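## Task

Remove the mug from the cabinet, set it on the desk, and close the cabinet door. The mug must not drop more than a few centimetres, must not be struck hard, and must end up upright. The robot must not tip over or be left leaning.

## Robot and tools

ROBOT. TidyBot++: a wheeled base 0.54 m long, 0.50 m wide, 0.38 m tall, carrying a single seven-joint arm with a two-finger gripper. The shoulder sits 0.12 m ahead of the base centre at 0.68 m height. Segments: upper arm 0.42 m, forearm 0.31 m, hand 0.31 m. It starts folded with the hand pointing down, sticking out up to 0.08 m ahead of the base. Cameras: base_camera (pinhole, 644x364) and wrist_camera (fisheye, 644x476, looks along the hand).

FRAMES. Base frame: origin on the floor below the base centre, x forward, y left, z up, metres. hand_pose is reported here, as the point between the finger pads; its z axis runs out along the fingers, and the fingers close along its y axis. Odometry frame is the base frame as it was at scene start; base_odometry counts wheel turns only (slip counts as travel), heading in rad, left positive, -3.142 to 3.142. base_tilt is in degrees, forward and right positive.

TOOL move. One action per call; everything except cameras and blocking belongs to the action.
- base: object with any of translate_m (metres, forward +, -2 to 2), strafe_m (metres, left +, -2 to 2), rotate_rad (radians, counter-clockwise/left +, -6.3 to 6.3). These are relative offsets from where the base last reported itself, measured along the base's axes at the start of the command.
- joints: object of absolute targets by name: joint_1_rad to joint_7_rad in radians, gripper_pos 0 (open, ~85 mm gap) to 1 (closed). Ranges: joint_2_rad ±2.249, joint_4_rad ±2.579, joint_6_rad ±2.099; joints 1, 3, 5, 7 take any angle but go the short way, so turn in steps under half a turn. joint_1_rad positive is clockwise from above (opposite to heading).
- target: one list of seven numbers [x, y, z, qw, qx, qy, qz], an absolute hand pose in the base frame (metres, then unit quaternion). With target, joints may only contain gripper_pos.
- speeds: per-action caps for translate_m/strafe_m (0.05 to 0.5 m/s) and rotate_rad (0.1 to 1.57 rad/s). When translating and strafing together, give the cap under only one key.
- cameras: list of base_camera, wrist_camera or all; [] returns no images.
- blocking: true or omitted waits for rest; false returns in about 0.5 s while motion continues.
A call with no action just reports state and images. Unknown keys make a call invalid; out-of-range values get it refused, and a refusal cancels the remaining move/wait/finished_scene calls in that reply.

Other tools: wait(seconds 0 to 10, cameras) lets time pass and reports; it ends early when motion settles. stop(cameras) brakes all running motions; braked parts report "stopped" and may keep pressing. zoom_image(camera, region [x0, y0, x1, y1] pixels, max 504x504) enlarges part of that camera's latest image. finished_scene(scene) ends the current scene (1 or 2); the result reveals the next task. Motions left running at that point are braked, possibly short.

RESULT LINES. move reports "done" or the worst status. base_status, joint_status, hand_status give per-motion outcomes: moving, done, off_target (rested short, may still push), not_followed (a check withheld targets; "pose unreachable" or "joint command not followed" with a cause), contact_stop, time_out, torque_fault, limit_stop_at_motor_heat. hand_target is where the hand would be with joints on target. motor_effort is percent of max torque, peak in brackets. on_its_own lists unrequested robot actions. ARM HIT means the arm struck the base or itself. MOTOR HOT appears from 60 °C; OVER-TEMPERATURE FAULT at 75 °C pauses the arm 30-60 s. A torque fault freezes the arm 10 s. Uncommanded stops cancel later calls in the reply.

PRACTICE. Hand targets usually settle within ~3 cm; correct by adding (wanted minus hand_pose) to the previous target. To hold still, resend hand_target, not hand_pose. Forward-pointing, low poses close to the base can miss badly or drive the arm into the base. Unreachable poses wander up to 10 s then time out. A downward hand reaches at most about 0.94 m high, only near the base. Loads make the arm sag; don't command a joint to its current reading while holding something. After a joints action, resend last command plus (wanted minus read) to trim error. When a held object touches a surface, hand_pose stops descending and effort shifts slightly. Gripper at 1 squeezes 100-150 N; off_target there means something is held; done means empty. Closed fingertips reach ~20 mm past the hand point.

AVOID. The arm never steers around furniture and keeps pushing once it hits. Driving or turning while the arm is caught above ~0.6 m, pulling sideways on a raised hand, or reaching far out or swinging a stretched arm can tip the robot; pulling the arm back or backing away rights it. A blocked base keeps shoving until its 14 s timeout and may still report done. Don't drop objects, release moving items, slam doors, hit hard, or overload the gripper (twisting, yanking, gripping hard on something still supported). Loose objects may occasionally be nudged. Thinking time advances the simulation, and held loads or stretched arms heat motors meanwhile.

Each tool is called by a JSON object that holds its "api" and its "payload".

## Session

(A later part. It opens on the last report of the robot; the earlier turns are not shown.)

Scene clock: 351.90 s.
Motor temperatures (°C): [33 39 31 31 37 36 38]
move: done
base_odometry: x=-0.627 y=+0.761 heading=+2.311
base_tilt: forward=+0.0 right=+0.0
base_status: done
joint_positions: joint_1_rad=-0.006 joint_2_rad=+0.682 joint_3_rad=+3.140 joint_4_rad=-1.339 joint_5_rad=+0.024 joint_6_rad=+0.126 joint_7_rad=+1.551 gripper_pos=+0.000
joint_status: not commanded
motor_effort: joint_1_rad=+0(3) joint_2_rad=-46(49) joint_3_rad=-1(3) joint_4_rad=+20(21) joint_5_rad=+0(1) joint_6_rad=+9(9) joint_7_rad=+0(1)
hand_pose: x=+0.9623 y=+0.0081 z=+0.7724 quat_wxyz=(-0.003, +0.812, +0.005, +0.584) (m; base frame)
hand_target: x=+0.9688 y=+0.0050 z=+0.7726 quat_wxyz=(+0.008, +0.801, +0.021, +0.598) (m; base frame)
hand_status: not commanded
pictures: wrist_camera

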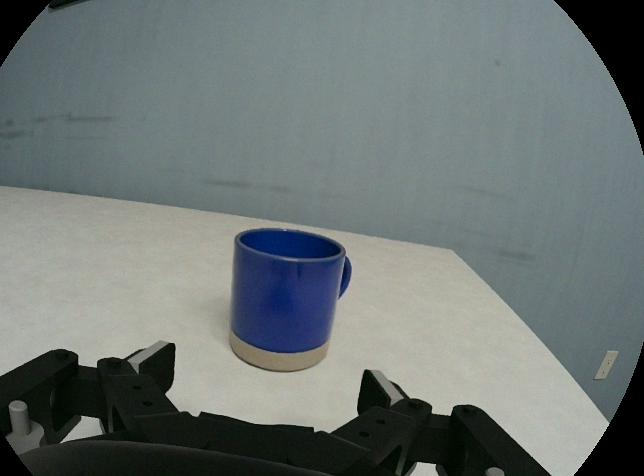

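{"api": "move", "payload": {"base": {"translate_m": -0.36}, "cameras": ["wrist_camera"]}}

{"api": "move", "payload": {"base": {"rotate_rad": -1.57}, "joints": {"joint_1_rad": 0.0, "joint_2_rad": 1.31, "joint_4_rad": -1.41, "joint_6_rad": 0.97, "gripper_pos": 1.0}, "cameras": ["wrist_camera"]}}

{"api": "move", "payload": {"base": {"translate_m": 0.38}}}

Scene clock: 362.57 s.
Motor temperatures (°C): [33 39 31 31 37 36 38]
move: done
base_odometry: x=-0.384 y=+0.495 heading=+2.312
base_tilt: forward=+0.0 right=+0.0
base_status: done
joint_positions: joint_1_rad=-0.005 joint_2_rad=+0.688 joint_3_rad=+3.140 joint_4_rad=-1.338 joint_5_rad=+0.024 joint_6_rad=+0.127 joint_7_rad=+1.551 gripper_pos=+0.000
joint_status: not commanded
motor_effort: joint_1_rad=+0(4) joint_2_rad=-46(50) joint_3_rad=-2(4) joint_4_rad=+20(21) joint_5_rad=+0(1) joint_6_rad=+8(9) joint_7_rad=-1(1)
hand_pose: x=+0.9631 y=+0.0078 z=+0.7686 quat_wxyz=(-0.003, +0.813, +0.005, +0.582) (m; base frame)
hand_target: x=+0.9688 y=+0.0050 z=+0.7726 quat_wxyz=(+0.008, +0.801, +0.021, +0.598) (m; base frame)
hand_status: not commanded
pictures: wrist_camera

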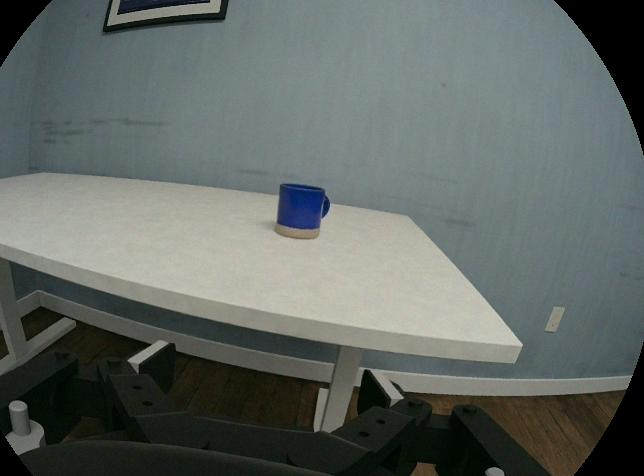

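Scene clock: 365.27 s.
Motor temperatures (°C): [33 39 31 31 37 36 38]
move: done
base_odometry: x=-0.384 y=+0.495 heading=+0.742
base_tilt: forward=+0.0 right=+0.0
base_status: done
joint_positions: joint_1_rad=+0.010 joint_2_rad=+1.292 joint_3_rad=+3.148 joint_4_rad=-1.391 joint_5_rad=+0.024 joint_6_rad=+0.909 joint_7_rad=+1.551 gripper_pos=+0.999
joint_status: all done
motor_effort: joint_1_rad=+0(9) joint_2_rad=-51(57) joint_3_rad=-2(6) joint_4_rad=+13(21) joint_5_rad=+0(2) joint_6_rad=+9(11) joint_7_rad=-1(1)
hand_pose: x=+0.9677 y=-0.0040 z=+0.4531 quat_wxyz=(-0.003, +0.775, +0.002, +0.632) (m; base frame)
hand_target: x=+0.9600 y=+0.0180 z=+0.4478 quat_wxyz=(-0.015, +0.767, +0.023, +0.641) (m; base frame)
hand_status: not commanded
pictures: wrist_camera

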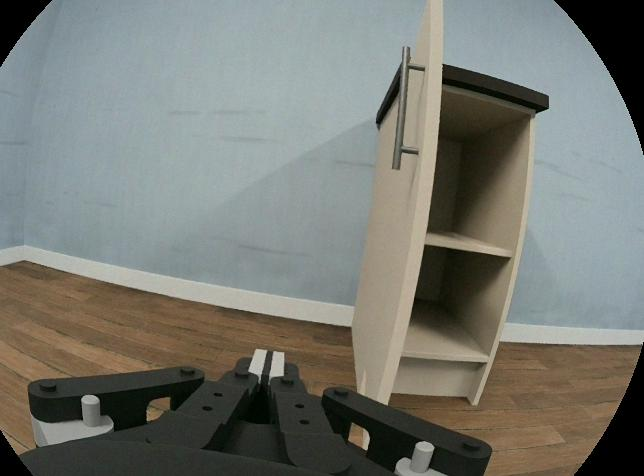

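Scene clock: 367.17 s.
Motor temperatures (°C): [33 39 31 31 37 36 38]
move: done
base_odometry: x=-0.104 y=+0.752 heading=+0.741
base_tilt: forward=+0.0 right=+0.0
base_status: done
joint_positions: joint_1_rad=+0.009 joint_2_rad=+1.292 joint_3_rad=+3.148 joint_4_rad=-1.398 joint_5_rad=+0.024 joint_6_rad=+0.913 joint_7_rad=+1.551 gripper_pos=+0.999
joint_status: not commanded
motor_effort: joint_1_rad=+0(2) joint_2_rad=-50(53) joint_3_rad=-2(3) joint_4_rad=+12(14) joint_5_rad=+0(1) joint_6_rad=+9(10) joint_7_rad=+0(1)
hand_pose: x=+0.9653 y=-0.0038 z=+0.4507 quat_wxyz=(-0.003, +0.776, +0.002, +0.630) (m; base frame)
hand_target: x=+0.9600 y=+0.0180 z=+0.4478 quat_wxyz=(-0.015, +0.767, +0.023, +0.641) (m; base frame)
hand_status: not commanded
pictures: base_camera, wrist_camera

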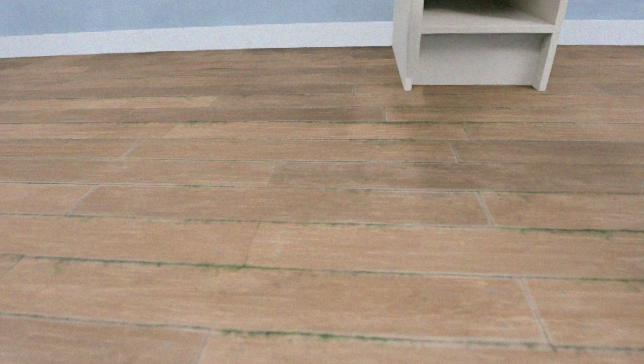

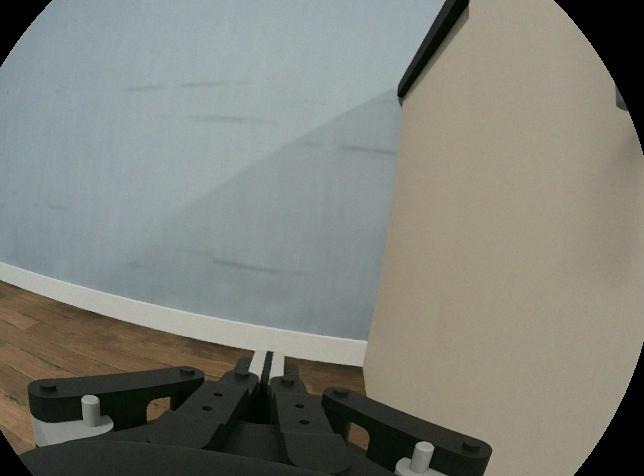

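{"api": "move", "payload": {"base": {"strafe_m": -0.25}, "speeds": {"strafe_m": 0.15}, "cameras": ["wrist_camera"]}}

{"api": "move", "payload": {"base": {"strafe_m": -0.2}, "speeds": {"strafe_m": 0.15}, "cameras": ["wrist_camera"]}}

{"api": "move", "payload": {"base": {"translate_m": 0.17}, "speeds": {"translate_m": 0.12}}}

Scene clock: 377.07 s.
Motor temperatures (°C): [33 39 31 31 37 36 38]
move: done
base_odometry: x=+0.065 y=+0.568 heading=+0.742
base_tilt: forward=+0.0 right=+0.0
base_status: done
joint_positions: joint_1_rad=+0.005 joint_2_rad=+1.292 joint_3_rad=+3.147 joint_4_rad=-1.398 joint_5_rad=+0.025 joint_6_rad=+0.913 joint_7_rad=+1.551 gripper_pos=+0.999
joint_status: not commanded
motor_effort: joint_1_rad=+0(4) joint_2_rad=-50(52) joint_3_rad=-2(4) joint_4_rad=+13(13) joint_5_rad=+0(2) joint_6_rad=+9(9) joint_7_rad=+0(1)
hand_pose: x=+0.9654 y=+0.0005 z=+0.4508 quat_wxyz=(-0.005, +0.776, +0.003, +0.631) (m; base frame)
hand_target: x=+0.9600 y=+0.0180 z=+0.4478 quat_wxyz=(-0.015, +0.767, +0.023, +0.641) (m; base frame)
hand_status: not commanded
pictures: wrist_camera

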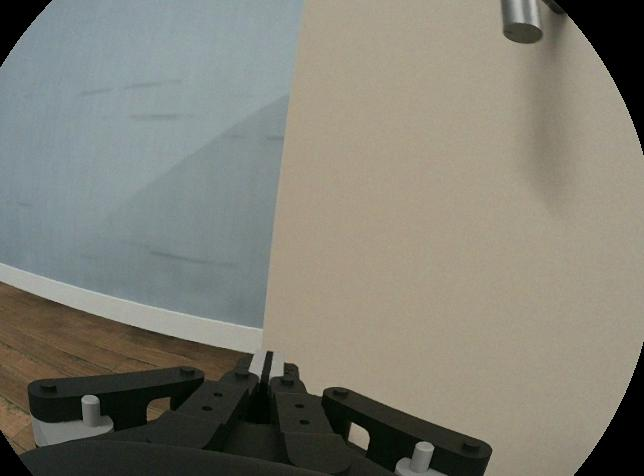

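Scene clock: 379.03 s.
Motor temperatures (°C): [33 39 31 31 37 36 38]
move: done
base_odometry: x=+0.200 y=+0.420 heading=+0.742
base_tilt: forward=+0.0 right=+0.0
base_status: done
joint_positions: joint_1_rad=+0.003 joint_2_rad=+1.292 joint_3_rad=+3.147 joint_4_rad=-1.398 joint_5_rad=+0.026 joint_6_rad=+0.913 joint_7_rad=+1.551 gripper_pos=+0.999
joint_status: not commanded
motor_effort: joint_1_rad=+0(7) joint_2_rad=-51(52) joint_3_rad=-2(4) joint_4_rad=+13(13) joint_5_rad=+0(1) joint_6_rad=+9(9) joint_7_rad=-1(1)
hand_pose: x=+0.9653 y=+0.0033 z=+0.4508 quat_wxyz=(-0.006, +0.776, +0.005, +0.631) (m; base frame)
hand_target: x=+0.9600 y=+0.0180 z=+0.4478 quat_wxyz=(-0.015, +0.767, +0.023, +0.641) (m; base frame)
hand_status: not commanded
pictures: wrist_camera

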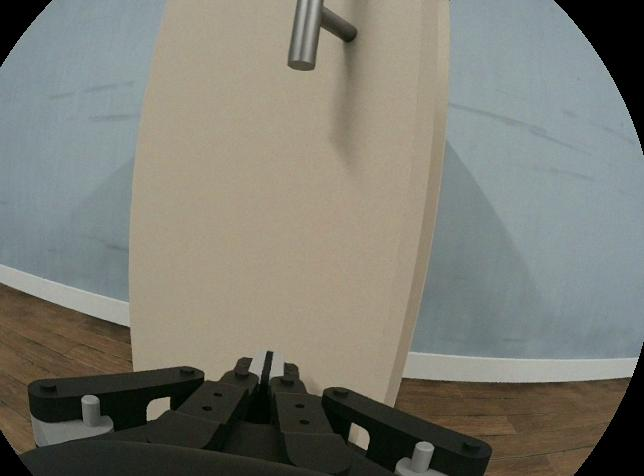

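Scene clock: 381.03 s.
Motor temperatures (°C): [33 39 31 31 37 36 38]
move: done
base_odometry: x=+0.326 y=+0.535 heading=+0.741
base_tilt: forward=+0.0 right=+0.0
base_status: done
joint_positions: joint_1_rad=+0.001 joint_2_rad=+1.293 joint_3_rad=+3.146 joint_4_rad=-1.401 joint_5_rad=+0.026 joint_6_rad=+0.914 joint_7_rad=+1.551 gripper_pos=+0.999
joint_status: not commanded
motor_effort: joint_1_rad=+0(4) joint_2_rad=-51(53) joint_3_rad=-2(3) joint_4_rad=+12(15) joint_5_rad=+0(1) joint_6_rad=+9(10) joint_7_rad=+0(1)
hand_pose: x=+0.9642 y=+0.0045 z=+0.4489 quat_wxyz=(-0.007, +0.777, +0.005, +0.629) (m; base frame)
hand_target: x=+0.9600 y=+0.0180 z=+0.4478 quat_wxyz=(-0.015, +0.767, +0.023, +0.641) (m; base frame)
hand_status: not commanded
pictures: base_camera, wrist_camera

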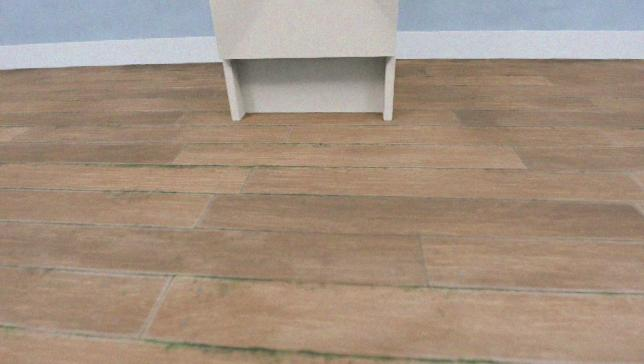

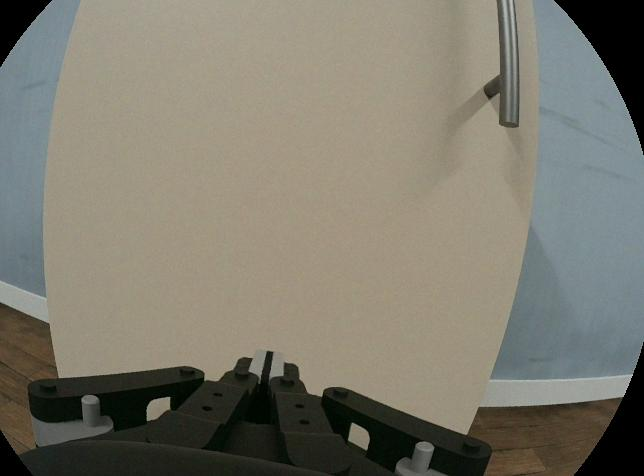

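{"api": "move", "payload": {"base": {"translate_m": 0.055}, "speeds": {"translate_m": 0.08}, "cameras": ["wrist_camera"]}}

Scene clock: 385.70 s.
Motor temperatures (°C): [33 40 31 31 37 36 38]
move: done
base_odometry: x=+0.367 y=+0.572 heading=+0.741
base_tilt: forward=+0.0 right=+0.0
base_status: done
joint_positions: joint_1_rad=+0.001 joint_2_rad=+1.293 joint_3_rad=+3.146 joint_4_rad=-1.401 joint_5_rad=+0.026 joint_6_rad=+0.914 joint_7_rad=+1.551 gripper_pos=+0.999
joint_status: not commanded
motor_effort: joint_1_rad=+0(1) joint_2_rad=-50(52) joint_3_rad=-1(3) joint_4_rad=+12(14) joint_5_rad=+0(1) joint_6_rad=+8(9) joint_7_rad=+0(1)
hand_pose: x=+0.9640 y=+0.0045 z=+0.4487 quat_wxyz=(-0.007, +0.777, +0.005, +0.629) (m; base frame)
hand_target: x=+0.9600 y=+0.0180 z=+0.4478 quat_wxyz=(-0.015, +0.767, +0.023, +0.641) (m; base frame)
hand_status: not commanded
pictures: wrist_camera

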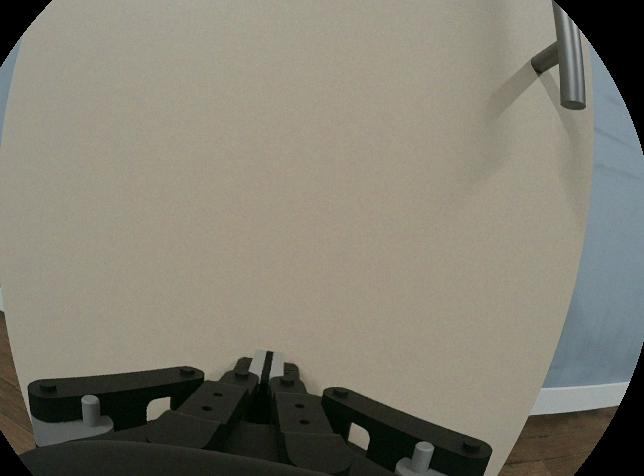

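{"api": "move", "payload": {"base": {"translate_m": 0.02}, "speeds": {"translate_m": 0.08}}}

Scene clock: 389.27 s.
Motor temperatures (°C): [33 40 31 31 37 36 38]
move: done
base_odometry: x=+0.381 y=+0.586 heading=+0.741
base_tilt: forward=+0.0 right=+0.0
base_status: done
joint_positions: joint_1_rad=+0.000 joint_2_rad=+1.303 joint_3_rad=+3.146 joint_4_rad=-1.437 joint_5_rad=+0.026 joint_6_rad=+0.922 joint_7_rad=+1.551 gripper_pos=+0.999
joint_status: not commanded
motor_effort: joint_1_rad=+2(4) joint_2_rad=-52(53) joint_3_rad=-1(2) joint_4_rad=+18(29) joint_5_rad=+0(2) joint_6_rad=+9(9) joint_7_rad=-1(1)
hand_pose: x=+0.9496 y=+0.0060 z=+0.4278 quat_wxyz=(-0.008, +0.789, +0.006, +0.615) (m; base frame)
hand_target: x=+0.9600 y=+0.0180 z=+0.4478 quat_wxyz=(-0.015, +0.767, +0.023, +0.641) (m; base frame)
hand_status: not commanded
pictures: base_camera, wrist_camera

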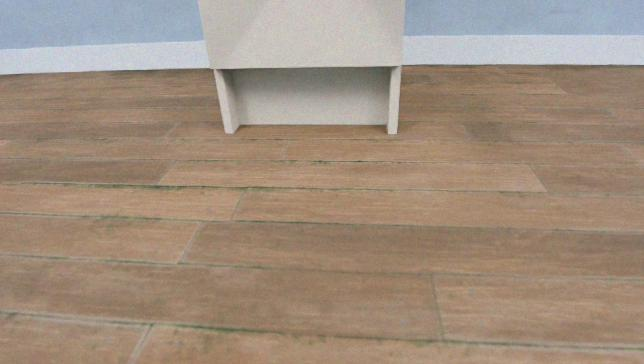

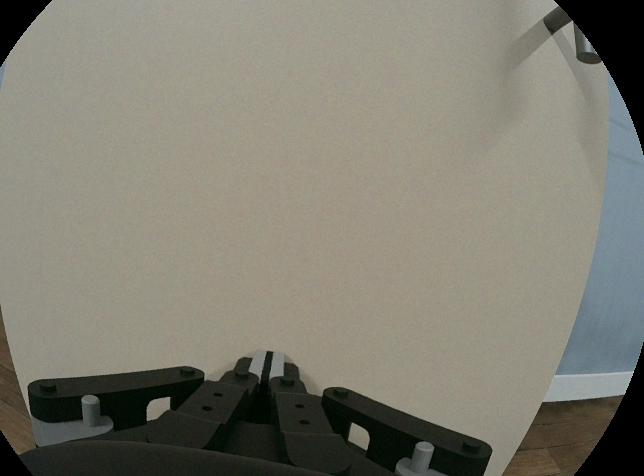

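{"api": "move", "payload": {"base": {"translate_m": -0.2}, "speeds": {"translate_m": 0.25}}}

Scene clock: 393.30 s.
Motor temperatures (°C): [33 40 31 31 37 36 38]
move: done
base_odometry: x=+0.234 y=+0.451 heading=+0.740
base_tilt: forward=+0.0 right=+0.0
base_status: done
joint_positions: joint_1_rad=+0.000 joint_2_rad=+1.301 joint_3_rad=+3.146 joint_4_rad=-1.407 joint_5_rad=+0.026 joint_6_rad=+0.922 joint_7_rad=+1.551 gripper_pos=+0.999
joint_status: not commanded
motor_effort: joint_1_rad=+0(2) joint_2_rad=-50(53) joint_3_rad=-2(3) joint_4_rad=+12(16) joint_5_rad=+0(1) joint_6_rad=+9(9) joint_7_rad=+0(1)
hand_pose: x=+0.9609 y=+0.0060 z=+0.4425 quat_wxyz=(-0.007, +0.779, +0.006, +0.627) (m; base frame)
hand_target: x=+0.9600 y=+0.0180 z=+0.4478 quat_wxyz=(-0.015, +0.767, +0.023, +0.641) (m; base frame)
hand_status: not commanded
pictures: base_camera, wrist_camera

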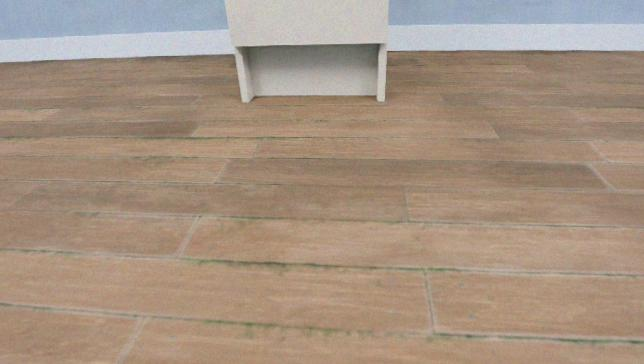

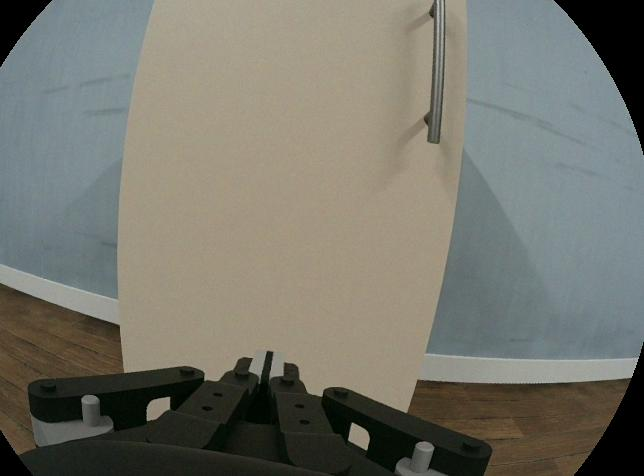

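{"api": "finished_scene", "payload": {"scene": 2}}

The scene is finished: the task was done.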